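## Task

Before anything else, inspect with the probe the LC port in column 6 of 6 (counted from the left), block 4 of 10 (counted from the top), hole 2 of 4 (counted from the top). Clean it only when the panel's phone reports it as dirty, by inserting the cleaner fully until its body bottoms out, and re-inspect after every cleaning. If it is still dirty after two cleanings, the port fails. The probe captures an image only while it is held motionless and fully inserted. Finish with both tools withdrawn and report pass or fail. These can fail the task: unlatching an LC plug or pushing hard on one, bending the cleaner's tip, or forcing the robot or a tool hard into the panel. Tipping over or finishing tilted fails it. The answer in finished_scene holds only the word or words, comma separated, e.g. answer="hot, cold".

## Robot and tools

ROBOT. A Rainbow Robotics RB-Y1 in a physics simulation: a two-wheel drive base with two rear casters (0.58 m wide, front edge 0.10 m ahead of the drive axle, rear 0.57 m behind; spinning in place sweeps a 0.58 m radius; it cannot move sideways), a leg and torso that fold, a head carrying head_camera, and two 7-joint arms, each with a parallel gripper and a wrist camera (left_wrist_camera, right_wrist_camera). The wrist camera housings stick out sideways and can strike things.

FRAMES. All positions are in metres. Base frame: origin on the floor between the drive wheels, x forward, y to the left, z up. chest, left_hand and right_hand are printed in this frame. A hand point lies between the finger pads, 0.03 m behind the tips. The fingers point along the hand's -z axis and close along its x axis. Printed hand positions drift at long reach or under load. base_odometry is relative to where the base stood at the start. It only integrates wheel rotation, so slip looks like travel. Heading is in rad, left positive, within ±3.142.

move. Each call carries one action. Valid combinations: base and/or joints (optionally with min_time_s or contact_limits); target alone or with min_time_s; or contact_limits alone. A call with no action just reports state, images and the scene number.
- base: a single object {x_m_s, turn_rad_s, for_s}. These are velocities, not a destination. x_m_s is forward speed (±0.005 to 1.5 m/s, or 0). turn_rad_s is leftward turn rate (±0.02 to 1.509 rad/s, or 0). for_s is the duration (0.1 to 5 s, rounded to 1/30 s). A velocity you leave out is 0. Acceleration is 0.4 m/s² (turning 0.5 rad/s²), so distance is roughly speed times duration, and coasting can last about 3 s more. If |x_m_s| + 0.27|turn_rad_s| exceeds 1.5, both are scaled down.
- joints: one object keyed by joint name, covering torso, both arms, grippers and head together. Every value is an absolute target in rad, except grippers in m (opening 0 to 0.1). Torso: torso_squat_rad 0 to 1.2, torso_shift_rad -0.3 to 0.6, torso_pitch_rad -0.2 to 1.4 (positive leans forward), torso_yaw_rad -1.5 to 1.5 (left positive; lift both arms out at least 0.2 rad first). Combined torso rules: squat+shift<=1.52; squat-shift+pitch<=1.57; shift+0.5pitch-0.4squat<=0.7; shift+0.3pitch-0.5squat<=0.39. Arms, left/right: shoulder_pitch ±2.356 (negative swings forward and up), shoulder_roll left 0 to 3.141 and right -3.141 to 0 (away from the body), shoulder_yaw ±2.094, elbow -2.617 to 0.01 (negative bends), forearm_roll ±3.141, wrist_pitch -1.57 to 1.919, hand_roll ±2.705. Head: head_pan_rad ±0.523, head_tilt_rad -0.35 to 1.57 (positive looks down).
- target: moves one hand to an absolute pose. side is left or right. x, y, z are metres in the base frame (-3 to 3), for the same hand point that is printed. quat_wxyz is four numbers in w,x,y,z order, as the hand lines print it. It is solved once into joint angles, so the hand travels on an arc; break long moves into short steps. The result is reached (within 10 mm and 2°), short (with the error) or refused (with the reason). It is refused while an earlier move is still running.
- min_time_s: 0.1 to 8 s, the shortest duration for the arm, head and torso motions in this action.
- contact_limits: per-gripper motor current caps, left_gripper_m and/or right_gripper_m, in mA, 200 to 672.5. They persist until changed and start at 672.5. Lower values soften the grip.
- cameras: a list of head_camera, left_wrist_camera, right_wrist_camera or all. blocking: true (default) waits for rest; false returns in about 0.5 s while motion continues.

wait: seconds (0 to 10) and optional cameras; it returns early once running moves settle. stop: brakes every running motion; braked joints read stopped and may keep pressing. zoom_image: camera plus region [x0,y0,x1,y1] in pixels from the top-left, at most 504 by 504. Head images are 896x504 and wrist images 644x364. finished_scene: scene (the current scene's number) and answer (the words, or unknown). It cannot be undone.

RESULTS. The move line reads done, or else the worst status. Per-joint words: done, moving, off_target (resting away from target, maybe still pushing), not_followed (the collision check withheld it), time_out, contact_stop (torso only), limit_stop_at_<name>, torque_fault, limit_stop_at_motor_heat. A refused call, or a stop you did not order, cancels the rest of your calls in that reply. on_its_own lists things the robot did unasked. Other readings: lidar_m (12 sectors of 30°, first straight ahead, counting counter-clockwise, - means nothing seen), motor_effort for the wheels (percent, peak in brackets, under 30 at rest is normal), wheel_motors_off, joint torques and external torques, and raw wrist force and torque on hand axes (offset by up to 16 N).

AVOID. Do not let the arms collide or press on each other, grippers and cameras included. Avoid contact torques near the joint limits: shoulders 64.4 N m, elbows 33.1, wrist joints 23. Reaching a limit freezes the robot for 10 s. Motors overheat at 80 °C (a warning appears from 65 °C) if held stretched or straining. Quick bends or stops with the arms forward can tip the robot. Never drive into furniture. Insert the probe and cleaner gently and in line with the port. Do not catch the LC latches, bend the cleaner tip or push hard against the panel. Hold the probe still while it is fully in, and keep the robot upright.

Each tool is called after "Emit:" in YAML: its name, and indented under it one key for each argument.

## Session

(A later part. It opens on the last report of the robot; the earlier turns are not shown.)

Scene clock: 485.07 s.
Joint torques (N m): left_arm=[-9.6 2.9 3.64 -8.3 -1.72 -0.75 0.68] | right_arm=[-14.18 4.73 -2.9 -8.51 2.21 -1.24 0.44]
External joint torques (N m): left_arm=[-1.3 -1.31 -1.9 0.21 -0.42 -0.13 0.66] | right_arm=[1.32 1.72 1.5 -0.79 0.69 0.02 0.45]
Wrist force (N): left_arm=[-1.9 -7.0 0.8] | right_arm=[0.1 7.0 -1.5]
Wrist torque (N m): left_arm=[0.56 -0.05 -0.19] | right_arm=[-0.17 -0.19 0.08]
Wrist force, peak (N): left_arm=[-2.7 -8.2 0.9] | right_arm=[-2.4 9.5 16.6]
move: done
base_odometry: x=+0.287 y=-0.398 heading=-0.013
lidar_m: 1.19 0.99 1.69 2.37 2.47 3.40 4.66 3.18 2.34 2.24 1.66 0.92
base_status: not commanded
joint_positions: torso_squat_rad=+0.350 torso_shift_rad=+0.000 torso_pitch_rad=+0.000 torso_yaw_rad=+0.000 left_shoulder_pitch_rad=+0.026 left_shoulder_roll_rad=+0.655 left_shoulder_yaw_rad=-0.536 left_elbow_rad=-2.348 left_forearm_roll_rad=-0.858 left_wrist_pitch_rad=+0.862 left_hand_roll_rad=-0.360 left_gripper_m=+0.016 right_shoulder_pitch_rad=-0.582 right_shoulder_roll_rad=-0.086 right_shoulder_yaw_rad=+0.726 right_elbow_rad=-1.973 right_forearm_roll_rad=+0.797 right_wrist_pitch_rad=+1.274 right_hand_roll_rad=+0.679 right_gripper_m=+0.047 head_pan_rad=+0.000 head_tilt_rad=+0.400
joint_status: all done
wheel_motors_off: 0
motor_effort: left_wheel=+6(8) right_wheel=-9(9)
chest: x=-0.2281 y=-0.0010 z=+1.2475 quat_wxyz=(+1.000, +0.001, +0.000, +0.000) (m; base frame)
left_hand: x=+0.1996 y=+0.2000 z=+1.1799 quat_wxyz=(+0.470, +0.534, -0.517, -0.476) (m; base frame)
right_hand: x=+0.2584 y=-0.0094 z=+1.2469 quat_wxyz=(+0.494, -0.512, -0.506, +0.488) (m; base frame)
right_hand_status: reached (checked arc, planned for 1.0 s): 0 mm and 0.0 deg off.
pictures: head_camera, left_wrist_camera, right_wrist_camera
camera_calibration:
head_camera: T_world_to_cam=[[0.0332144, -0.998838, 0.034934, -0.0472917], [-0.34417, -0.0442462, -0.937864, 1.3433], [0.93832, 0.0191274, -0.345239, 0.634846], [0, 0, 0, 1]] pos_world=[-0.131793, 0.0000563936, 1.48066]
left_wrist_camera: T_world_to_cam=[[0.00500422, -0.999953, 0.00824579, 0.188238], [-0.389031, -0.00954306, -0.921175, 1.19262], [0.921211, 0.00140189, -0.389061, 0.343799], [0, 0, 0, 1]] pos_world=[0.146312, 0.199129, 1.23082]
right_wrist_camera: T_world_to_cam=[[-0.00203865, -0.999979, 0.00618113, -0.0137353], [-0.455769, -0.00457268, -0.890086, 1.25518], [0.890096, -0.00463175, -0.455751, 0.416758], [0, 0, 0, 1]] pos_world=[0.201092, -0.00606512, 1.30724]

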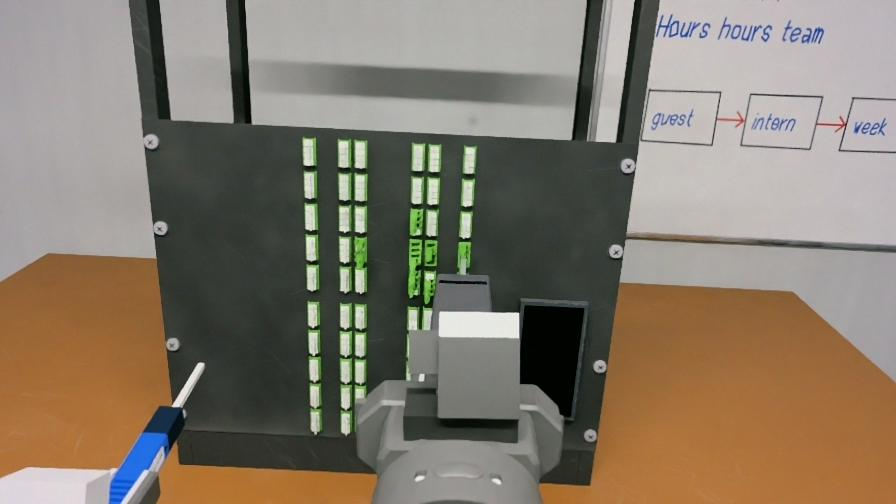

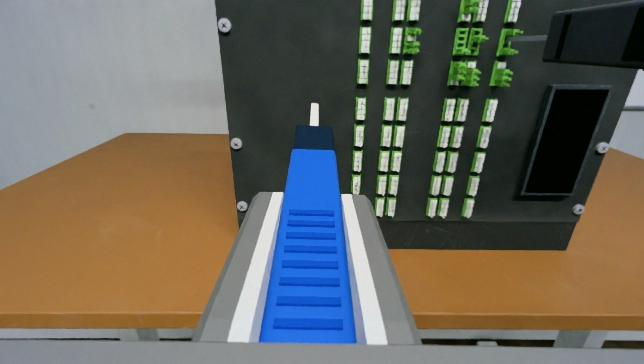

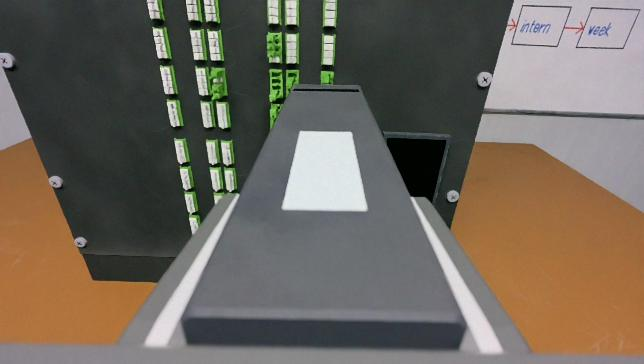

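Emit:
move:
  target: {"side": "right", "x": 0.2560, "y": -0.0089, "z": 1.2464, "quat_wxyz": [0.4942, -0.5115, -0.5062, 0.4880]}
  min_time_s: 1

Emit:
move:
  target: {"side": "right", "x": 0.2595, "y": -0.0090, "z": 1.2467, "quat_wxyz": [0.4942, -0.5115, -0.5062, 0.4880]}
  min_time_s: 1
  cameras: ["all"]

Emit:
zoom_image:
  camera: "left_wrist_camera"
  region: [496, 30, 520, 54]

Emit:
zoom_image:
  camera: "right_wrist_camera"
  region: [316, 68, 336, 88]

Emit:
zoom_image:
  camera: "head_camera"
  region: [454, 242, 474, 262]

Scene clock: 558.37 s.
Joint torques (N m): left_arm=[-9.51 2.77 4.04 -8.15 -1.62 -0.9 0.5] | right_arm=[-13.93 4.6 -3.26 -8.6 2.13 -1.24 0.48]
External joint torques (N m): left_arm=[-1.21 -1.44 -1.5 0.37 -0.32 -0.28 0.49] | right_arm=[1.47 1.51 1.13 -0.89 0.61 0.02 0.48]
Wrist force (N): left_arm=[-2.6 -6.9 0.4] | right_arm=[0.0 7.1 -1.2]
Wrist torque (N m): left_arm=[0.57 -0.15 -0.17] | right_arm=[-0.18 -0.23 0.06]
Wrist force, peak (N): left_arm=[-2.9 -8.0 0.5] | right_arm=[0.3 7.7 -1.3]
move: done
base_odometry: x=+0.287 y=-0.398 heading=-0.013
lidar_m: 1.18 1.00 1.70 2.38 2.46 3.41 4.65 3.18 2.33 2.25 1.67 0.91
base_status: not commanded
joint_positions: torso_squat_rad=+0.350 torso_shift_rad=+0.000 torso_pitch_rad=+0.000 torso_yaw_rad=+0.000 left_shoulder_pitch_rad=+0.026 left_shoulder_roll_rad=+0.655 left_shoulder_yaw_rad=-0.536 left_elbow_rad=-2.348 left_forearm_roll_rad=-0.858 left_wrist_pitch_rad=+0.862 left_hand_roll_rad=-0.360 left_gripper_m=+0.016 right_shoulder_pitch_rad=-0.577 right_shoulder_roll_rad=-0.086 right_shoulder_yaw_rad=+0.732 right_elbow_rad=-1.979 right_forearm_roll_rad=+0.802 right_wrist_pitch_rad=+1.278 right_hand_roll_rad=+0.679 right_gripper_m=+0.047 head_pan_rad=+0.000 head_tilt_rad=+0.400
joint_status: all done
wheel_motors_off: 0
motor_effort: left_wheel=+6(7) right_wheel=-9(10)
chest: x=-0.2281 y=-0.0010 z=+1.2475 quat_wxyz=(+1.000, +0.001, +0.000, +0.000) (m; base frame)
left_hand: x=+0.1996 y=+0.2000 z=+1.1799 quat_wxyz=(+0.470, +0.534, -0.517, -0.476) (m; base frame)
right_hand: x=+0.2562 y=-0.0091 z=+1.2463 quat_wxyz=(+0.494, -0.512, -0.506, +0.488) (m; base frame)
right_hand_status: reached (checked arc, planned for 1.0 s): 0 mm and 0.0 deg off.
pictures: none

Scene clock: 559.70 s.
Joint torques (N m): left_arm=[-9.99 3.25 4.22 -8.21 -1.61 -0.86 0.54] | right_arm=[-16.06 2.82 -5.99 -7.36 1.86 -2.12 -0.28]
External joint torques (N m): left_arm=[-1.69 -0.96 -1.33 0.3 -0.31 -0.24 0.53] | right_arm=[-0.51 -0.18 -1.58 0.37 0.34 -0.86 -0.27]
Wrist force (N): left_arm=[-2.7 -7.2 1.2] | right_arm=[0.3 7.0 -1.5]
Wrist torque (N m): left_arm=[0.55 -0.16 -0.18] | right_arm=[-0.15 -0.18 0.15]
Wrist force, peak (N): left_arm=[-2.8 -8.1 0.4] | right_arm=[-0.2 7.5 -1.6]
move: done
base_odometry: x=+0.287 y=-0.398 heading=-0.013
lidar_m: 1.18 0.98 1.71 2.38 2.48 3.40 4.65 3.18 2.33 2.25 1.68 0.91
base_status: not commanded
joint_positions: torso_squat_rad=+0.350 torso_shift_rad=+0.000 torso_pitch_rad=+0.000 torso_yaw_rad=+0.000 left_shoulder_pitch_rad=+0.026 left_shoulder_roll_rad=+0.655 left_shoulder_yaw_rad=-0.536 left_elbow_rad=-2.348 left_forearm_roll_rad=-0.858 left_wrist_pitch_rad=+0.862 left_hand_roll_rad=-0.360 left_gripper_m=+0.016 right_shoulder_pitch_rad=-0.583 right_shoulder_roll_rad=-0.086 right_shoulder_yaw_rad=+0.725 right_elbow_rad=-1.968 right_forearm_roll_rad=+0.796 right_wrist_pitch_rad=+1.271 right_hand_roll_rad=+0.676 right_gripper_m=+0.047 head_pan_rad=+0.000 head_tilt_rad=+0.400
joint_status: all done
wheel_motors_off: 0
motor_effort: left_wheel=+8(8) right_wheel=-9(9)
chest: x=-0.2281 y=-0.0010 z=+1.2475 quat_wxyz=(+1.000, +0.001, +0.000, +0.000) (m; base frame)
left_hand: x=+0.1996 y=+0.2000 z=+1.1799 quat_wxyz=(+0.470, +0.534, -0.517, -0.476) (m; base frame)
right_hand: x=+0.2594 y=-0.0090 z=+1.2464 quat_wxyz=(+0.494, -0.511, -0.506, +0.488) (m; base frame)
right_hand_status: reached (checked arc, planned for 1.0 s): 0 mm and 0.0 deg off.
pictures: head_camera, left_wrist_camera, right_wrist_camera
camera_calibration:
head_camera: T_world_to_cam=[[0.0332144, -0.998838, 0.034934, -0.0472917], [-0.34417, -0.0442462, -0.937864, 1.3433], [0.93832, 0.0191274, -0.345239, 0.634846], [0, 0, 0, 1]] pos_world=[-0.131793, 0.0000563936, 1.48066]
left_wrist_camera: T_world_to_cam=[[0.00500422, -0.999953, 0.00824579, 0.188238], [-0.389031, -0.00954306, -0.921175, 1.19262], [0.921211, 0.00140189, -0.389061, 0.343799], [0, 0, 0, 1]] pos_world=[0.146312, 0.199129, 1.23082]
right_wrist_camera: T_world_to_cam=[[-0.0014549, -0.99998, 0.00622146, -0.0135025], [-0.456086, -0.00487316, -0.889922, 1.25518], [0.889935, -0.00413227, -0.45607, 0.416052], [0, 0, 0, 1]] pos_world=[0.202191, -0.00566626, 1.30685]

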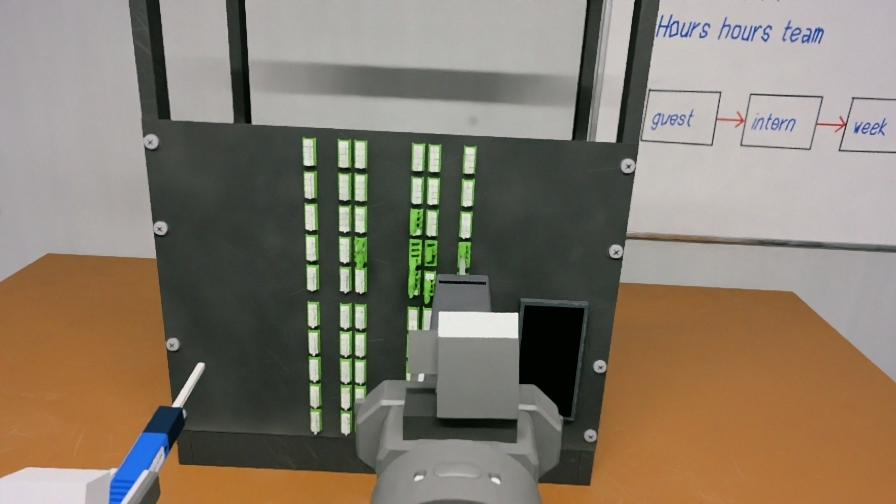

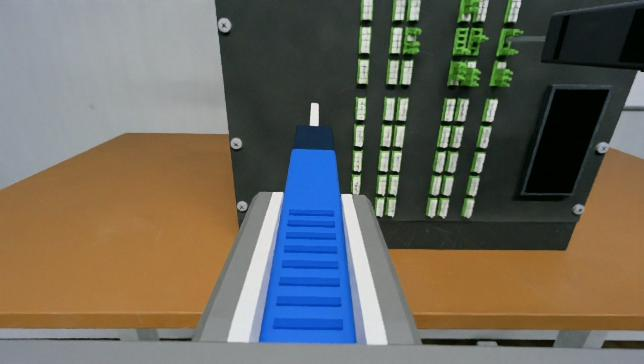

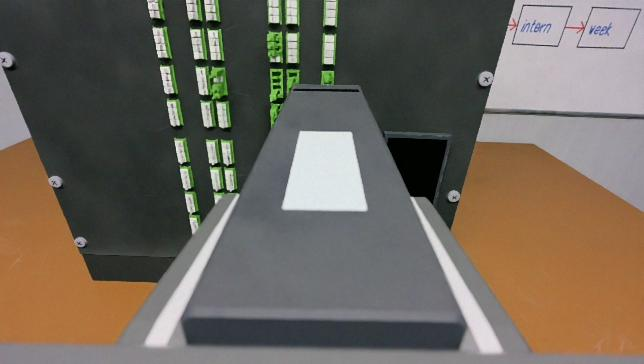

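Scaled by 21.000 from the camera's 644x364 image, which has a finer 1265x715 frame.

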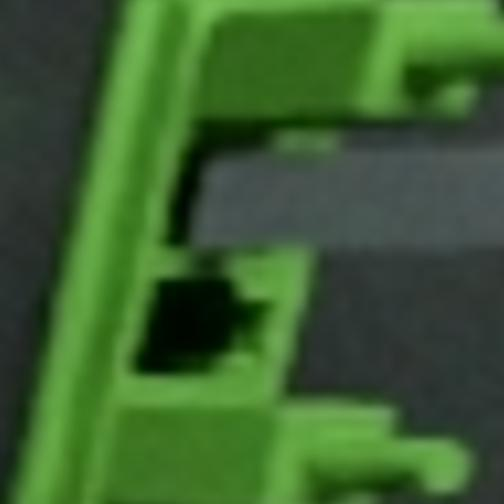

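Scaled by 25.200 from the camera's 644x364 image, which has a finer 1265x715 frame.

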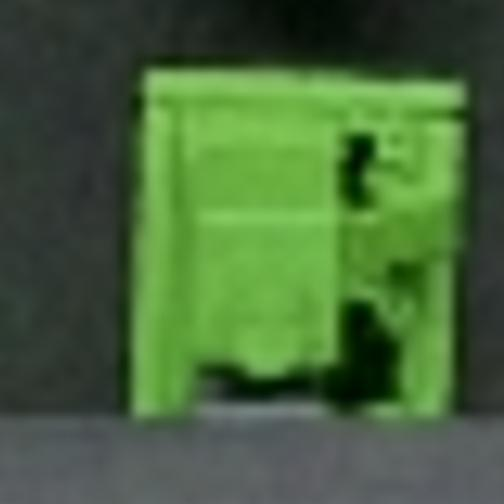

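Scaled by 25.200 from the camera's 896x504 image, which has a finer 1280x720 frame.

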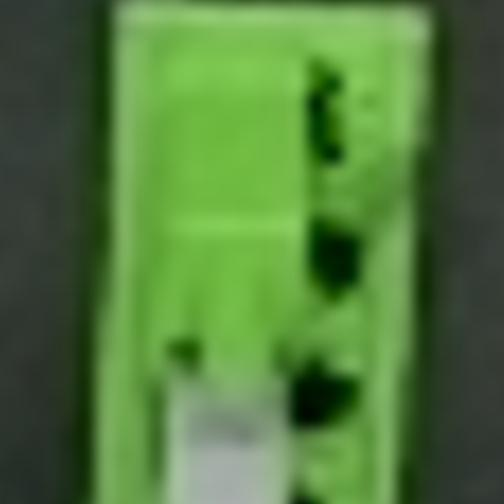

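Emit:
move:
  target: {"side": "right", "x": 0.2615, "y": -0.0091, "z": 1.2467, "quat_wxyz": [0.4942, -0.5115, -0.5062, 0.4880]}
  min_time_s: 1
  cameras: ["all"]

Emit:
zoom_image:
  camera: "left_wrist_camera"
  region: [496, 30, 520, 54]

Emit:
zoom_image:
  camera: "right_wrist_camera"
  region: [316, 68, 336, 88]

Emit:
zoom_image:
  camera: "head_camera"
  region: [454, 242, 474, 262]

Scene clock: 594.33 s.
Joint torques (N m): left_arm=[-8.94 3.55 3.82 -8.02 -1.36 -0.83 0.47] | right_arm=[-15.84 1.33 -6.01 -7.14 1.88 -1.87 -0.38]
External joint torques (N m): left_arm=[-0.63 -0.66 -1.72 0.49 -0.07 -0.21 0.45] | right_arm=[-0.2 -1.63 -1.58 0.61 0.36 -0.62 -0.37]
Wrist force (N): left_arm=[-1.8 -7.5 0.5] | right_arm=[0.2 7.0 -1.4]
Wrist torque (N m): left_arm=[0.66 -0.05 -0.23] | right_arm=[-0.17 -0.18 0.16]
Wrist force, peak (N): left_arm=[-3.1 -8.1 0.3] | right_arm=[-0.1 7.6 -1.5]
move: done
base_odometry: x=+0.287 y=-0.398 heading=-0.013
lidar_m: 1.17 1.00 1.70 2.37 2.47 3.41 4.66 3.18 2.34 2.25 1.67 0.91
base_status: not commanded
joint_positions: torso_squat_rad=+0.350 torso_shift_rad=+0.000 torso_pitch_rad=+0.000 torso_yaw_rad=+0.000 left_shoulder_pitch_rad=+0.026 left_shoulder_roll_rad=+0.655 left_shoulder_yaw_rad=-0.536 left_elbow_rad=-2.348 left_forearm_roll_rad=-0.858 left_wrist_pitch_rad=+0.862 left_hand_roll_rad=-0.360 left_gripper_m=+0.016 right_shoulder_pitch_rad=-0.587 right_shoulder_roll_rad=-0.086 right_shoulder_yaw_rad=+0.721 right_elbow_rad=-1.961 right_forearm_roll_rad=+0.793 right_wrist_pitch_rad=+1.267 right_hand_roll_rad=+0.674 right_gripper_m=+0.047 head_pan_rad=+0.000 head_tilt_rad=+0.400
joint_status: all done
wheel_motors_off: 0
motor_effort: left_wheel=+5(8) right_wheel=-9(10)
chest: x=-0.2281 y=-0.0010 z=+1.2475 quat_wxyz=(+1.000, +0.001, +0.000, +0.000) (m; base frame)
left_hand: x=+0.1996 y=+0.2000 z=+1.1799 quat_wxyz=(+0.470, +0.534, -0.517, -0.476) (m; base frame)
right_hand: x=+0.2614 y=-0.0090 z=+1.2464 quat_wxyz=(+0.494, -0.511, -0.506, +0.488) (m; base frame)
right_hand_status: reached (checked arc, planned for 1.0 s): 0 mm and 0.0 deg off.
pictures: head_camera, left_wrist_camera, right_wrist_camera
camera_calibration:
head_camera: T_world_to_cam=[[0.0332144, -0.998838, 0.034934, -0.0472917], [-0.34417, -0.0442462, -0.937864, 1.3433], [0.93832, 0.0191274, -0.345239, 0.634846], [0, 0, 0, 1]] pos_world=[-0.131793, 0.0000563936, 1.48066]
left_wrist_camera: T_world_to_cam=[[0.00500422, -0.999953, 0.00824579, 0.188238], [-0.389031, -0.00954306, -0.921175, 1.19262], [0.921211, 0.00140189, -0.389061, 0.343799], [0, 0, 0, 1]] pos_world=[0.146312, 0.199129, 1.23082]
right_wrist_camera: T_world_to_cam=[[-0.0013224, -0.999981, 0.00604118, -0.0132917], [-0.456085, -0.00477316, -0.889923, 1.25609], [0.889935, -0.00393213, -0.45607, 0.414275], [0, 0, 0, 1]] pos_world=[0.204191, -0.00566691, 1.30685]

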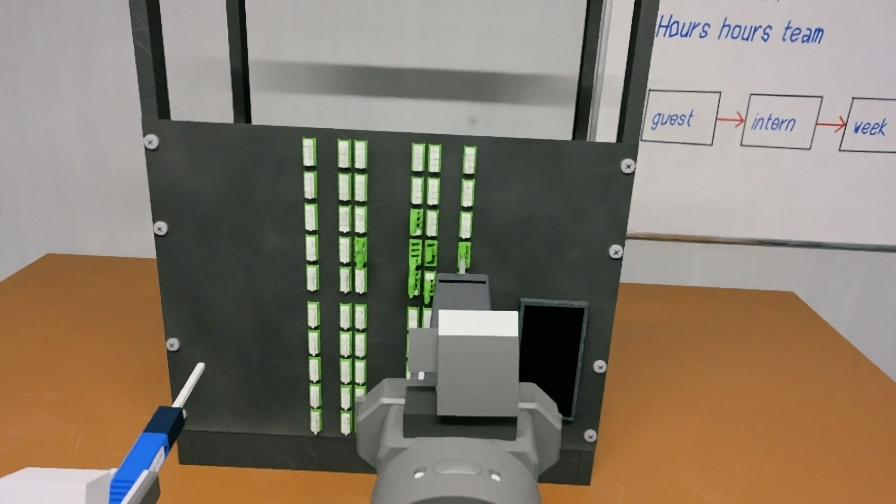

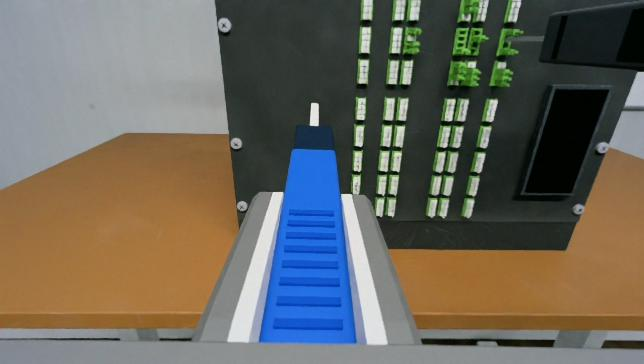

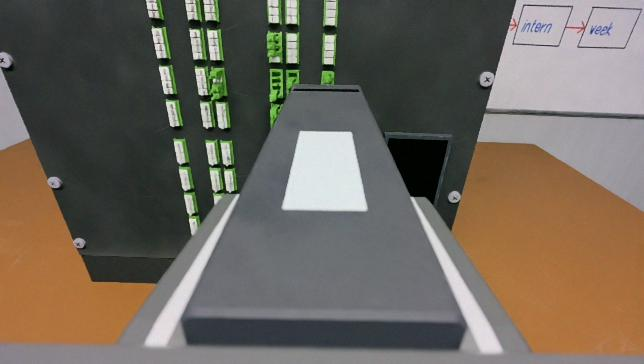

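Scaled by 21.000 from the camera's 644x364 image, which has a finer 1265x715 frame.

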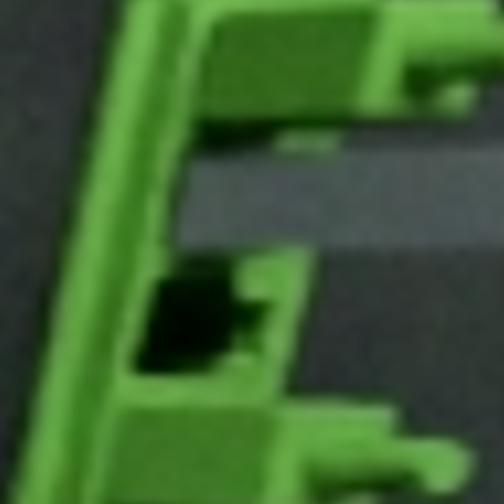

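Scaled by 25.200 from the camera's 644x364 image, which has a finer 1265x715 frame.

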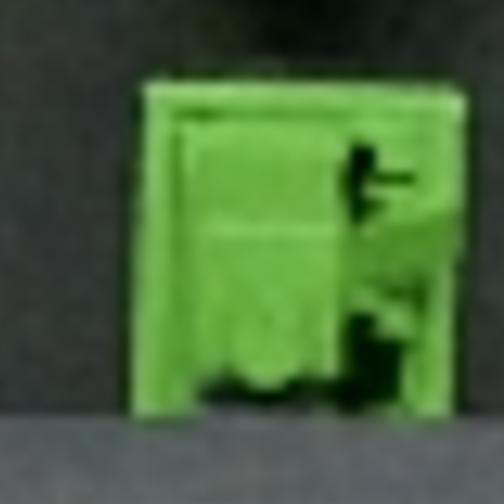

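Scaled by 25.200 from the camera's 896x504 image, which has a finer 1280x720 frame.

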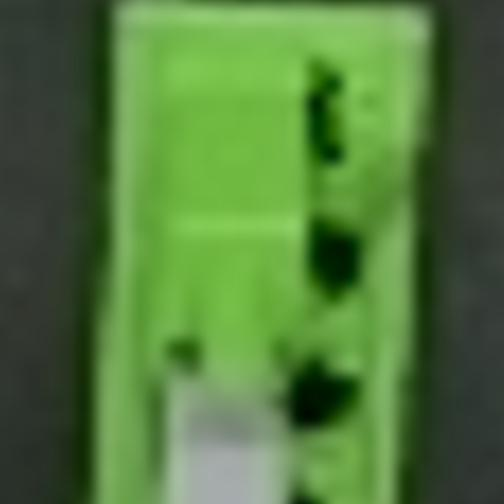

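Emit:
move:
  target: {"side": "right", "x": 0.2626, "y": -0.0091, "z": 1.2467, "quat_wxyz": [0.4942, -0.5115, -0.5062, 0.4880]}
  min_time_s: 1
  cameras: ["all"]

Emit:
zoom_image:
  camera: "left_wrist_camera"
  region: [496, 30, 520, 54]

Emit:
zoom_image:
  camera: "right_wrist_camera"
  region: [316, 68, 336, 88]

Scene clock: 607.23 s.
Joint torques (N m): left_arm=[-9.73 3.26 4.2 -8.34 -1.47 -1.02 0.78] | right_arm=[-15.9 1.23 -5.8 -7.14 1.8 -1.61 -0.37]
External joint torques (N m): left_arm=[-1.43 -0.95 -1.35 0.17 -0.18 -0.4 0.77] | right_arm=[-0.21 -1.7 -1.36 0.62 0.28 -0.36 -0.37]
Wrist force (N): left_arm=[-2.2 -7.2 0.6] | right_arm=[0.1 6.1 -0.7]
Wrist torque (N m): left_arm=[0.63 -0.10 -0.18] | right_arm=[-0.25 -0.24 0.16]
Wrist force, peak (N): left_arm=[-2.4 -8.2 0.1] | right_arm=[0.7 7.8 -1.4]
move: done
base_odometry: x=+0.287 y=-0.398 heading=-0.013
lidar_m: 1.18 1.00 1.71 2.37 2.48 3.40 4.65 3.17 2.34 2.25 1.67 0.91
base_status: not commanded
joint_positions: torso_squat_rad=+0.350 torso_shift_rad=+0.000 torso_pitch_rad=+0.000 torso_yaw_rad=+0.000 left_shoulder_pitch_rad=+0.026 left_shoulder_roll_rad=+0.655 left_shoulder_yaw_rad=-0.536 left_elbow_rad=-2.348 left_forearm_roll_rad=-0.858 left_wrist_pitch_rad=+0.862 left_hand_roll_rad=-0.360 left_gripper_m=+0.016 right_shoulder_pitch_rad=-0.589 right_shoulder_roll_rad=-0.086 right_shoulder_yaw_rad=+0.719 right_elbow_rad=-1.957 right_forearm_roll_rad=+0.792 right_wrist_pitch_rad=+1.264 right_hand_roll_rad=+0.673 right_gripper_m=+0.047 head_pan_rad=+0.000 head_tilt_rad=+0.400
joint_status: all done
wheel_motors_off: 0
motor_effort: left_wheel=+7(8) right_wheel=-9(10)
chest: x=-0.2281 y=-0.0010 z=+1.2475 quat_wxyz=(+1.000, +0.001, +0.000, +0.000) (m; base frame)
left_hand: x=+0.1996 y=+0.2000 z=+1.1799 quat_wxyz=(+0.470, +0.534, -0.517, -0.476) (m; base frame)
right_hand: x=+0.2625 y=-0.0089 z=+1.2465 quat_wxyz=(+0.494, -0.511, -0.506, +0.488) (m; base frame)
right_hand_status: reached (checked arc, planned for 1.0 s): 0 mm and 0.0 deg off.
pictures: head_camera, left_wrist_camera, right_wrist_camera
camera_calibration:
head_camera: T_world_to_cam=[[0.0332144, -0.998838, 0.034934, -0.0472917], [-0.34417, -0.0442462, -0.937864, 1.3433], [0.93832, 0.0191274, -0.345239, 0.634846], [0, 0, 0, 1]] pos_world=[-0.131793, 0.0000563936, 1.48066]
left_wrist_camera: T_world_to_cam=[[0.00500422, -0.999953, 0.00824579, 0.188238], [-0.389031, -0.00954306, -0.921175, 1.19262], [0.921211, 0.00140189, -0.389061, 0.343799], [0, 0, 0, 1]] pos_world=[0.146312, 0.199129, 1.23082]
right_wrist_camera: T_world_to_cam=[[-0.00123426, -0.999981, 0.00599626, -0.01325], [-0.455886, -0.00477423, -0.890025, 1.25664], [0.890037, -0.00383213, -0.455871, 0.413105], [0, 0, 0, 1]] pos_world=[0.20519, -0.00566719, 1.30685]

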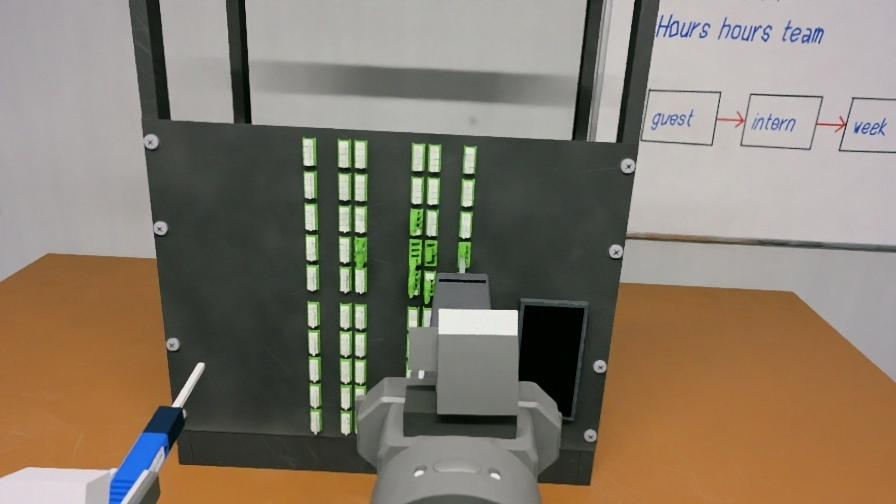

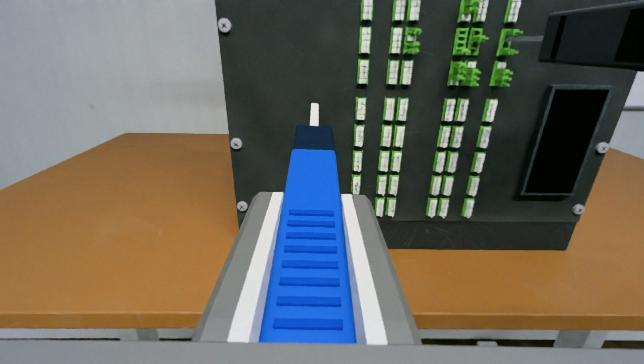

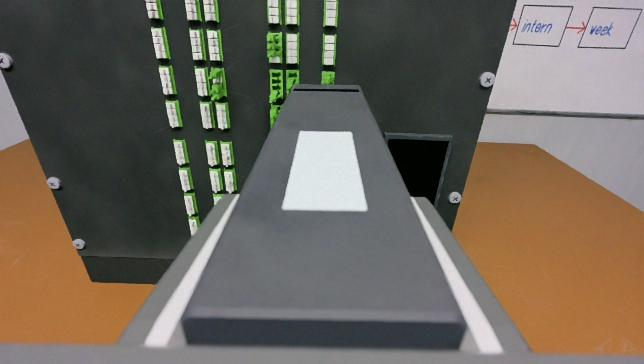

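Scaled by 21.000 from the camera's 644x364 image, which has a finer 1265x715 frame.

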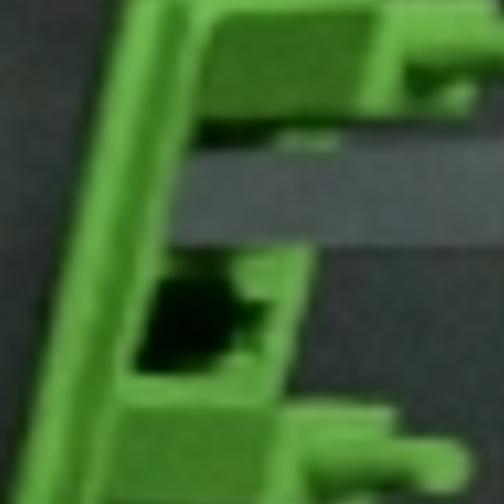

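Scaled by 25.200 from the camera's 644x364 image, which has a finer 1265x715 frame.

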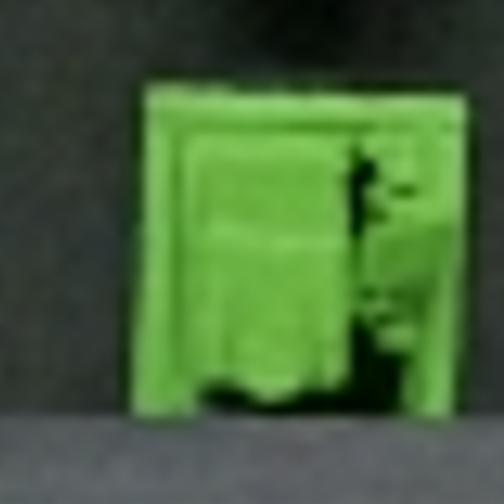

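Emit:
move:
  target: {"side": "right", "x": 0.2645, "y": -0.0091, "z": 1.2468, "quat_wxyz": [0.4942, -0.5115, -0.5062, 0.4880]}
  min_time_s: 1
  cameras: ["all"]

Emit:
zoom_image:
  camera: "left_wrist_camera"
  region: [496, 30, 520, 54]

Scene clock: 619.17 s.
Joint torques (N m): left_arm=[-9.86 2.68 4.53 -8.25 -1.49 -0.94 0.65] | right_arm=[-16.23 1.16 -6.1 -6.86 1.83 -1.84 -0.28]
External joint torques (N m): left_arm=[-1.56 -1.53 -1.01 0.26 -0.2 -0.32 0.63] | right_arm=[-0.45 -1.73 -1.64 0.91 0.31 -0.59 -0.28]
Wrist force (N): left_arm=[-3.1 -6.9 0.9] | right_arm=[0.4 6.7 -1.4]
Wrist torque (N m): left_arm=[0.57 -0.20 -0.20] | right_arm=[-0.25 -0.26 0.17]
Wrist force, peak (N): left_arm=[-2.4 -8.2 0.6] | right_arm=[-0.2 8.0 -1.7]
move: done
base_odometry: x=+0.287 y=-0.398 heading=-0.013
lidar_m: 1.18 1.00 1.70 2.38 2.46 3.40 4.66 3.19 2.34 2.25 1.69 0.91
base_status: not commanded
joint_positions: torso_squat_rad=+0.350 torso_shift_rad=+0.000 torso_pitch_rad=+0.000 torso_yaw_rad=+0.000 left_shoulder_pitch_rad=+0.026 left_shoulder_roll_rad=+0.655 left_shoulder_yaw_rad=-0.536 left_elbow_rad=-2.348 left_forearm_roll_rad=-0.858 left_wrist_pitch_rad=+0.862 left_hand_roll_rad=-0.360 left_gripper_m=+0.016 right_shoulder_pitch_rad=-0.593 right_shoulder_roll_rad=-0.086 right_shoulder_yaw_rad=+0.715 right_elbow_rad=-1.950 right_forearm_roll_rad=+0.789 right_wrist_pitch_rad=+1.260 right_hand_roll_rad=+0.671 right_gripper_m=+0.047 head_pan_rad=+0.000 head_tilt_rad=+0.400
joint_status: all done
wheel_motors_off: 0
motor_effort: left_wheel=+7(8) right_wheel=-10(10)
chest: x=-0.2281 y=-0.0010 z=+1.2475 quat_wxyz=(+1.000, +0.001, +0.000, +0.000) (m; base frame)
left_hand: x=+0.1996 y=+0.2000 z=+1.1799 quat_wxyz=(+0.470, +0.534, -0.517, -0.476) (m; base frame)
right_hand: x=+0.2644 y=-0.0089 z=+1.2466 quat_wxyz=(+0.494, -0.511, -0.506, +0.488) (m; base frame)
right_hand_status: reached (checked arc, planned for 1.0 s): 0 mm and 0.0 deg off.
pictures: head_camera, left_wrist_camera, right_wrist_camera
camera_calibration:
head_camera: T_world_to_cam=[[0.0332144, -0.998838, 0.034934, -0.0472917], [-0.34417, -0.0442462, -0.937864, 1.3433], [0.93832, 0.0191274, -0.345239, 0.634846], [0, 0, 0, 1]] pos_world=[-0.131793, 0.0000563936, 1.48066]
left_wrist_camera: T_world_to_cam=[[0.00500422, -0.999953, 0.00824579, 0.188238], [-0.389031, -0.00954306, -0.921175, 1.19262], [0.921211, 0.00140189, -0.389061, 0.343799], [0, 0, 0, 1]] pos_world=[0.146312, 0.199129, 1.23082]
right_wrist_camera: T_world_to_cam=[[-0.00123388, -0.999981, 0.00599595, -0.0132479], [-0.455965, -0.00477379, -0.889985, 1.25756], [0.889997, -0.00383208, -0.455951, 0.411571], [0, 0, 0, 1]] pos_world=[0.20709, -0.00566719, 1.30695]

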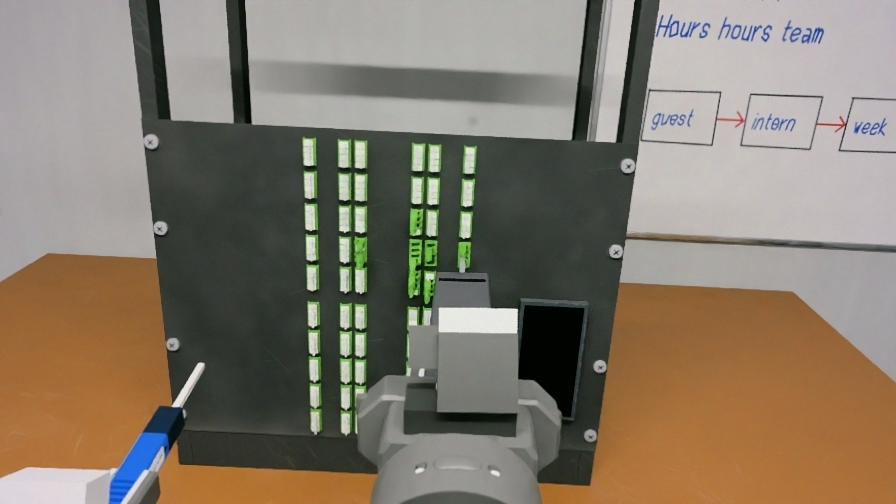

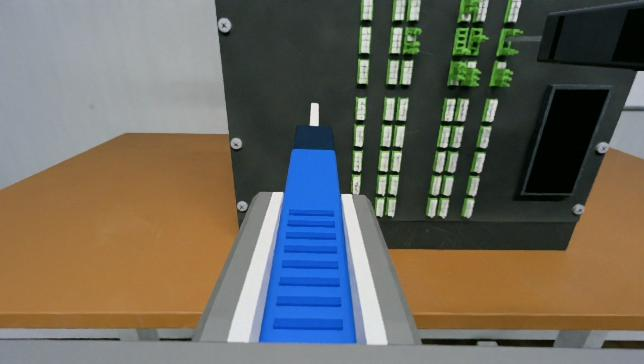

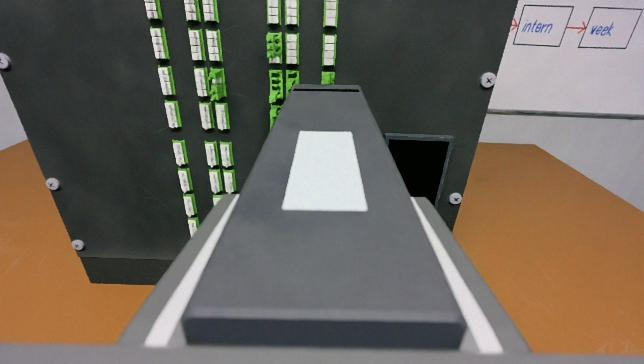

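Scaled by 21.000 from the camera's 644x364 image, which has a finer 1265x715 frame.

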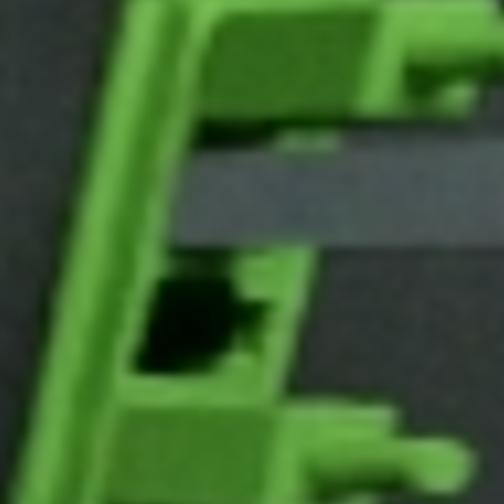

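Emit:
move:
  target: {"side": "right", "x": 0.2670, "y": -0.0091, "z": 1.2468, "quat_wxyz": [0.4942, -0.5115, -0.5062, 0.4880]}
  min_time_s: 1

Scene clock: 625.87 s.
Joint torques (N m): left_arm=[-10.05 2.96 3.81 -8.43 -1.47 -0.79 0.62] | right_arm=[-15.94 0.85 -6.31 -7.09 1.79 -1.67 -0.32]
External joint torques (N m): left_arm=[-1.75 -1.25 -1.74 0.08 -0.18 -0.17 0.6] | right_arm=[-0.05 -1.97 -1.84 0.69 0.27 -0.43 -0.32]
Wrist force (N): left_arm=[-2.3 -6.8 1.0] | right_arm=[0.4 6.8 -1.4]
Wrist torque (N m): left_arm=[0.53 -0.11 -0.16] | right_arm=[-0.24 -0.29 0.17]
Wrist force, peak (N): left_arm=[-2.8 -8.0 0.3] | right_arm=[0.5 8.1 -2.0]
move: done
base_odometry: x=+0.287 y=-0.398 heading=-0.013
lidar_m: 1.18 1.00 1.68 2.38 2.49 3.39 4.65 3.18 2.32 2.25 1.68 0.92
base_status: not commanded
joint_positions: torso_squat_rad=+0.350 torso_shift_rad=+0.000 torso_pitch_rad=+0.000 torso_yaw_rad=+0.000 left_shoulder_pitch_rad=+0.026 left_shoulder_roll_rad=+0.655 left_shoulder_yaw_rad=-0.536 left_elbow_rad=-2.348 left_forearm_roll_rad=-0.858 left_wrist_pitch_rad=+0.862 left_hand_roll_rad=-0.360 left_gripper_m=+0.016 right_shoulder_pitch_rad=-0.598 right_shoulder_roll_rad=-0.086 right_shoulder_yaw_rad=+0.711 right_elbow_rad=-1.941 right_forearm_roll_rad=+0.786 right_wrist_pitch_rad=+1.255 right_hand_roll_rad=+0.668 right_gripper_m=+0.047 head_pan_rad=+0.000 head_tilt_rad=+0.400
joint_status: all done
wheel_motors_off: 0
motor_effort: left_wheel=+5(8) right_wheel=-9(10)
chest: x=-0.2281 y=-0.0010 z=+1.2475 quat_wxyz=(+1.000, +0.001, +0.000, +0.000) (m; base frame)
left_hand: x=+0.1996 y=+0.2000 z=+1.1799 quat_wxyz=(+0.470, +0.534, -0.517, -0.476) (m; base frame)
right_hand: x=+0.2668 y=-0.0089 z=+1.2466 quat_wxyz=(+0.494, -0.511, -0.506, +0.488) (m; base frame)
right_hand_status: reached (checked arc, planned for 1.0 s): 0 mm and 0.0 deg off.
pictures: none

Emit:
move:
  target: {"side": "right", "x": 0.2700, "y": -0.0091, "z": 1.2468, "quat_wxyz": [0.4942, -0.5115, -0.5062, 0.4880]}
  min_time_s: 1

Emit:
move:
  target: {"side": "right", "x": 0.2720, "y": -0.0091, "z": 1.2468, "quat_wxyz": [0.4942, -0.5115, -0.5062, 0.4880]}
  min_time_s: 1

Scene clock: 641.87 s.
Joint torques (N m): left_arm=[-9.44 2.49 4.47 -8.41 -1.55 -0.83 0.49] | right_arm=[-16.49 1.06 -6.47 -6.83 1.8 -1.63 -0.3]
External joint torques (N m): left_arm=[-1.13 -1.72 -1.07 0.1 -0.26 -0.2 0.48] | right_arm=[-0.46 -1.69 -1.97 0.97 0.28 -0.38 -0.3]
Wrist force (N): left_arm=[-2.2 -8.5 0.1] | right_arm=[0.7 7.1 -0.8]
Wrist torque (N m): left_arm=[0.70 -0.12 -0.19] | right_arm=[-0.22 -0.27 0.17]
Wrist force, peak (N): left_arm=[-2.2 -8.5 0.1] | right_arm=[0.2 8.6 -1.4]
move: done
base_odometry: x=+0.287 y=-0.398 heading=-0.013
lidar_m: 1.18 1.01 1.72 2.38 2.50 3.40 4.66 3.19 2.32 2.24 1.69 0.90
base_status: not commanded
joint_positions: torso_squat_rad=+0.350 torso_shift_rad=+0.000 torso_pitch_rad=+0.000 torso_yaw_rad=+0.000 left_shoulder_pitch_rad=+0.026 left_shoulder_roll_rad=+0.655 left_shoulder_yaw_rad=-0.536 left_elbow_rad=-2.348 left_forearm_roll_rad=-0.858 left_wrist_pitch_rad=+0.862 left_hand_roll_rad=-0.360 left_gripper_m=+0.016 right_shoulder_pitch_rad=-0.603 right_shoulder_roll_rad=-0.086 right_shoulder_yaw_rad=+0.705 right_elbow_rad=-1.930 right_forearm_roll_rad=+0.782 right_wrist_pitch_rad=+1.248 right_hand_roll_rad=+0.665 right_gripper_m=+0.047 head_pan_rad=+0.000 head_tilt_rad=+0.400
joint_status: all done
wheel_motors_off: 0
motor_effort: left_wheel=+7(7) right_wheel=-9(9)
chest: x=-0.2281 y=-0.0010 z=+1.2475 quat_wxyz=(+1.000, +0.001, +0.000, +0.000) (m; base frame)
left_hand: x=+0.1996 y=+0.2000 z=+1.1799 quat_wxyz=(+0.470, +0.534, -0.517, -0.476) (m; base frame)
right_hand: x=+0.2698 y=-0.0089 z=+1.2466 quat_wxyz=(+0.494, -0.511, -0.506, +0.488) (m; base frame)
right_hand_status: reached (checked arc, planned for 1.0 s): 0 mm and 0.0 deg off.
pictures: none

Scene clock: 643.20 s.
Joint torques (N m): left_arm=[-9.48 2.96 4.42 -8.31 -1.47 -0.93 0.63] | right_arm=[-16.32 0.45 -6.58 -6.64 1.81 -1.75 -0.24]
External joint torques (N m): left_arm=[-1.18 -1.25 -1.13 0.2 -0.18 -0.31 0.62] | right_arm=[-0.2 -2.25 -2.06 1.18 0.29 -0.51 -0.23]
Wrist force (N): left_arm=[-2.2 -7.7 0.2] | right_arm=[0.1 6.2 2.1]
Wrist torque (N m): left_arm=[0.63 -0.10 -0.15] | right_arm=[-0.20 -0.28 0.16]
Wrist force, peak (N): left_arm=[-3.0 -7.8 0.6] | right_arm=[0.4 8.0 -0.4]
move: done
base_odometry: x=+0.287 y=-0.398 heading=-0.013
lidar_m: 1.17 0.99 1.69 2.38 2.47 3.41 4.65 3.19 2.33 2.25 1.68 0.91
base_status: not commanded
joint_positions: torso_squat_rad=+0.350 torso_shift_rad=+0.000 torso_pitch_rad=+0.000 torso_yaw_rad=+0.000 left_shoulder_pitch_rad=+0.026 left_shoulder_roll_rad=+0.655 left_shoulder_yaw_rad=-0.536 left_elbow_rad=-2.348 left_forearm_roll_rad=-0.858 left_wrist_pitch_rad=+0.862 left_hand_roll_rad=-0.360 left_gripper_m=+0.016 right_shoulder_pitch_rad=-0.607 right_shoulder_roll_rad=-0.086 right_shoulder_yaw_rad=+0.702 right_elbow_rad=-1.922 right_forearm_roll_rad=+0.779 right_wrist_pitch_rad=+1.243 right_hand_roll_rad=+0.663 right_gripper_m=+0.047 head_pan_rad=+0.000 head_tilt_rad=+0.400
joint_status: all done
wheel_motors_off: 0
motor_effort: left_wheel=+7(7) right_wheel=-9(10)
chest: x=-0.2281 y=-0.0010 z=+1.2475 quat_wxyz=(+1.000, +0.001, +0.000, +0.000) (m; base frame)
left_hand: x=+0.1996 y=+0.2000 z=+1.1799 quat_wxyz=(+0.470, +0.534, -0.517, -0.476) (m; base frame)
right_hand: x=+0.2718 y=-0.0089 z=+1.2466 quat_wxyz=(+0.494, -0.511, -0.506, +0.488) (m; base frame)
right_hand_status: reached (checked arc, planned for 1.0 s): 0 mm and 0.0 deg off.
pictures: none

Emit:
move:
  target: {"side": "right", "x": 0.2742, "y": -0.0091, "z": 1.2468, "quat_wxyz": [0.4942, -0.5115, -0.5062, 0.4880]}
  min_time_s: 1
  cameras: ["head_camera", "left_wrist_camera"]

Scene clock: 650.43 s.
Joint torques (N m): left_arm=[-9.06 2.89 4.16 -8.16 -1.59 -0.81 0.43] | right_arm=[-16.55 0.7 -6.79 -6.44 1.88 -1.8 -0.35]
External joint torques (N m): left_arm=[-0.76 -1.32 -1.38 0.35 -0.29 -0.19 0.42] | right_arm=[-0.32 -1.94 -2.26 1.39 0.36 -0.56 -0.35]
Wrist force (N): left_arm=[-2.2 -7.6 0.3] | right_arm=[-0.1 6.5 4.5]
Wrist torque (N m): left_arm=[0.61 -0.08 -0.20] | right_arm=[-0.15 -0.24 0.14]
Wrist force, peak (N): left_arm=[-3.2 -8.0 0.5] | right_arm=[-0.1 7.8 4.2]
move: done
base_odometry: x=+0.287 y=-0.398 heading=-0.013
lidar_m: 1.18 0.99 1.71 2.38 2.48 3.39 4.66 3.18 2.32 2.25 1.68 0.92
base_status: not commanded
joint_positions: torso_squat_rad=+0.350 torso_shift_rad=+0.000 torso_pitch_rad=+0.000 torso_yaw_rad=+0.000 left_shoulder_pitch_rad=+0.026 left_shoulder_roll_rad=+0.655 left_shoulder_yaw_rad=-0.536 left_elbow_rad=-2.348 left_forearm_roll_rad=-0.858 left_wrist_pitch_rad=+0.862 left_hand_roll_rad=-0.360 left_gripper_m=+0.016 right_shoulder_pitch_rad=-0.611 right_shoulder_roll_rad=-0.086 right_shoulder_yaw_rad=+0.698 right_elbow_rad=-1.914 right_forearm_roll_rad=+0.776 right_wrist_pitch_rad=+1.238 right_hand_roll_rad=+0.660 right_gripper_m=+0.047 head_pan_rad=+0.000 head_tilt_rad=+0.400
joint_status: all done
wheel_motors_off: 0
motor_effort: left_wheel=+7(8) right_wheel=-9(10)
chest: x=-0.2281 y=-0.0010 z=+1.2475 quat_wxyz=(+1.000, +0.001, +0.000, +0.000) (m; base frame)
left_hand: x=+0.1996 y=+0.2000 z=+1.1799 quat_wxyz=(+0.470, +0.534, -0.517, -0.476) (m; base frame)
right_hand: x=+0.2740 y=-0.0088 z=+1.2466 quat_wxyz=(+0.494, -0.511, -0.506, +0.488) (m; base frame)
right_hand_status: reached (checked arc, planned for 1.0 s): 0 mm and 0.0 deg off.
pictures: head_camera, left_wrist_camera
camera_calibration:
head_camera: T_world_to_cam=[[0.0332177, -0.998838, 0.0349313, -0.0472873], [-0.344258, -0.0442466, -0.937832, 1.34325], [0.938287, 0.0191272, -0.345327, 0.634972], [0, 0, 0, 1]] pos_world=[-0.131793, 0.0000563944, 1.48066]
left_wrist_camera: T_world_to_cam=[[0.00500422, -0.999953, 0.00824579, 0.188238], [-0.389031, -0.00954306, -0.921175, 1.19262], [0.921211, 0.00140189, -0.389061, 0.343799], [0, 0, 0, 1]] pos_world=[0.146312, 0.199129, 1.23082]

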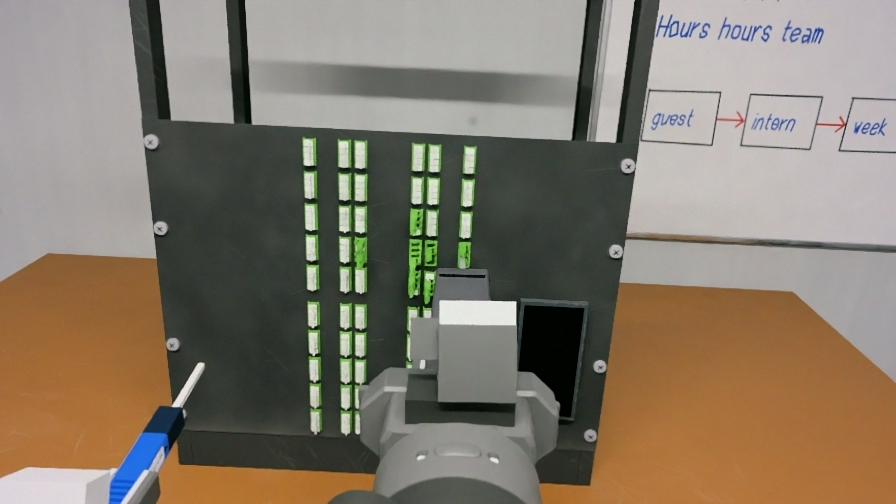

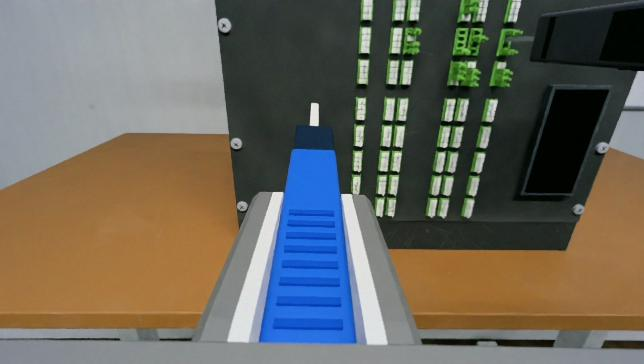

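Emit:
move:
  target: {"side": "right", "x": 0.2758, "y": -0.0091, "z": 1.2468, "quat_wxyz": [0.4942, -0.5115, -0.5062, 0.4880]}
  min_time_s: 1
  cameras: ["head_camera", "left_wrist_camera"]

Emit:
zoom_image:
  camera: "head_camera"
  region: [505, 295, 605, 425]

Scene clock: 664.00 s.
Joint torques (N m): left_arm=[-9.93 3.24 3.77 -8.13 -1.39 -0.94 0.47] | right_arm=[-17.44 0.59 -8.23 -5.4 1.83 -2.42 -0.36]
External joint torques (N m): left_arm=[-1.62 -0.97 -1.78 0.39 -0.1 -0.32 0.46] | right_arm=[-1.14 -2.02 -3.68 2.44 0.3 -1.19 -0.36]
Wrist force (N): left_arm=[-2.2 -7.1 0.8] | right_arm=[-1.1 7.9 13.8]
Wrist torque (N m): left_arm=[0.60 -0.10 -0.18] | right_arm=[0.00 -0.02 0.16]
Wrist force, peak (N): left_arm=[-2.4 -8.1 1.1] | right_arm=[-1.1 7.9 13.8]
move: done
base_odometry: x=+0.287 y=-0.398 heading=-0.013
lidar_m: 1.18 0.99 1.71 2.38 2.48 3.41 4.66 3.18 2.33 2.24 1.68 0.92
base_status: not commanded
joint_positions: torso_squat_rad=+0.350 torso_shift_rad=+0.000 torso_pitch_rad=+0.000 torso_yaw_rad=+0.000 left_shoulder_pitch_rad=+0.026 left_shoulder_roll_rad=+0.655 left_shoulder_yaw_rad=-0.536 left_elbow_rad=-2.348 left_forearm_roll_rad=-0.858 left_wrist_pitch_rad=+0.862 left_hand_roll_rad=-0.360 left_gripper_m=+0.016 right_shoulder_pitch_rad=-0.614 right_shoulder_roll_rad=-0.086 right_shoulder_yaw_rad=+0.695 right_elbow_rad=-1.908 right_forearm_roll_rad=+0.775 right_wrist_pitch_rad=+1.235 right_hand_roll_rad=+0.658 right_gripper_m=+0.047 head_pan_rad=+0.000 head_tilt_rad=+0.400
joint_status: all done
wheel_motors_off: 0
motor_effort: left_wheel=+5(7) right_wheel=-9(10)
chest: x=-0.2282 y=-0.0010 z=+1.2475 quat_wxyz=(+1.000, +0.001, +0.000, +0.000) (m; base frame)
left_hand: x=+0.1995 y=+0.2000 z=+1.1799 quat_wxyz=(+0.470, +0.534, -0.517, -0.476) (m; base frame)
right_hand: x=+0.2754 y=-0.0087 z=+1.2466 quat_wxyz=(+0.494, -0.511, -0.506, +0.488) (m; base frame)
right_hand_status: reached (checked arc, planned for 1.0 s): 1 mm and 0.1 deg off.
pictures: head_camera, left_wrist_camera
camera_calibration:
head_camera: T_world_to_cam=[[0.0332118, -0.998837, 0.0349386, -0.0472956], [-0.344082, -0.0442478, -0.937897, 1.34333], [0.938352, 0.0191275, -0.345151, 0.634814], [0, 0, 0, 1]] pos_world=[-0.131893, 0.0000563971, 1.48066]
left_wrist_camera: T_world_to_cam=[[0.00500328, -0.999953, 0.00824694, 0.188237], [-0.388946, -0.00954362, -0.921211, 1.1927], [0.921247, 0.00140146, -0.388976, 0.343821], [0, 0, 0, 1]] pos_world=[0.146212, 0.199129, 1.23092]

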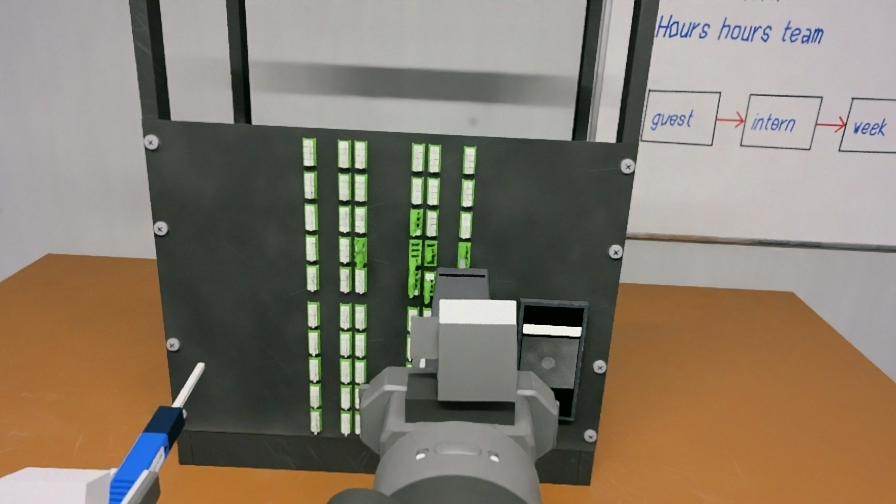

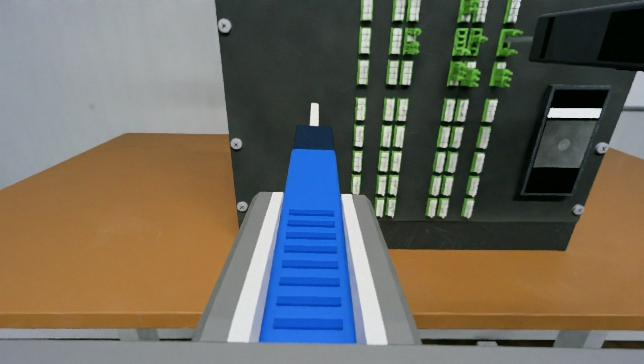

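Scaled by 3.877 from the camera's 896x504 image, which has a finer 1280x720 frame.

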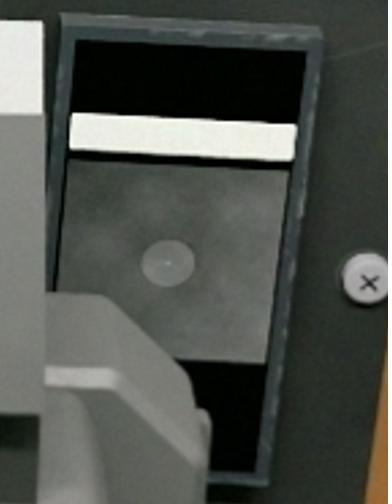

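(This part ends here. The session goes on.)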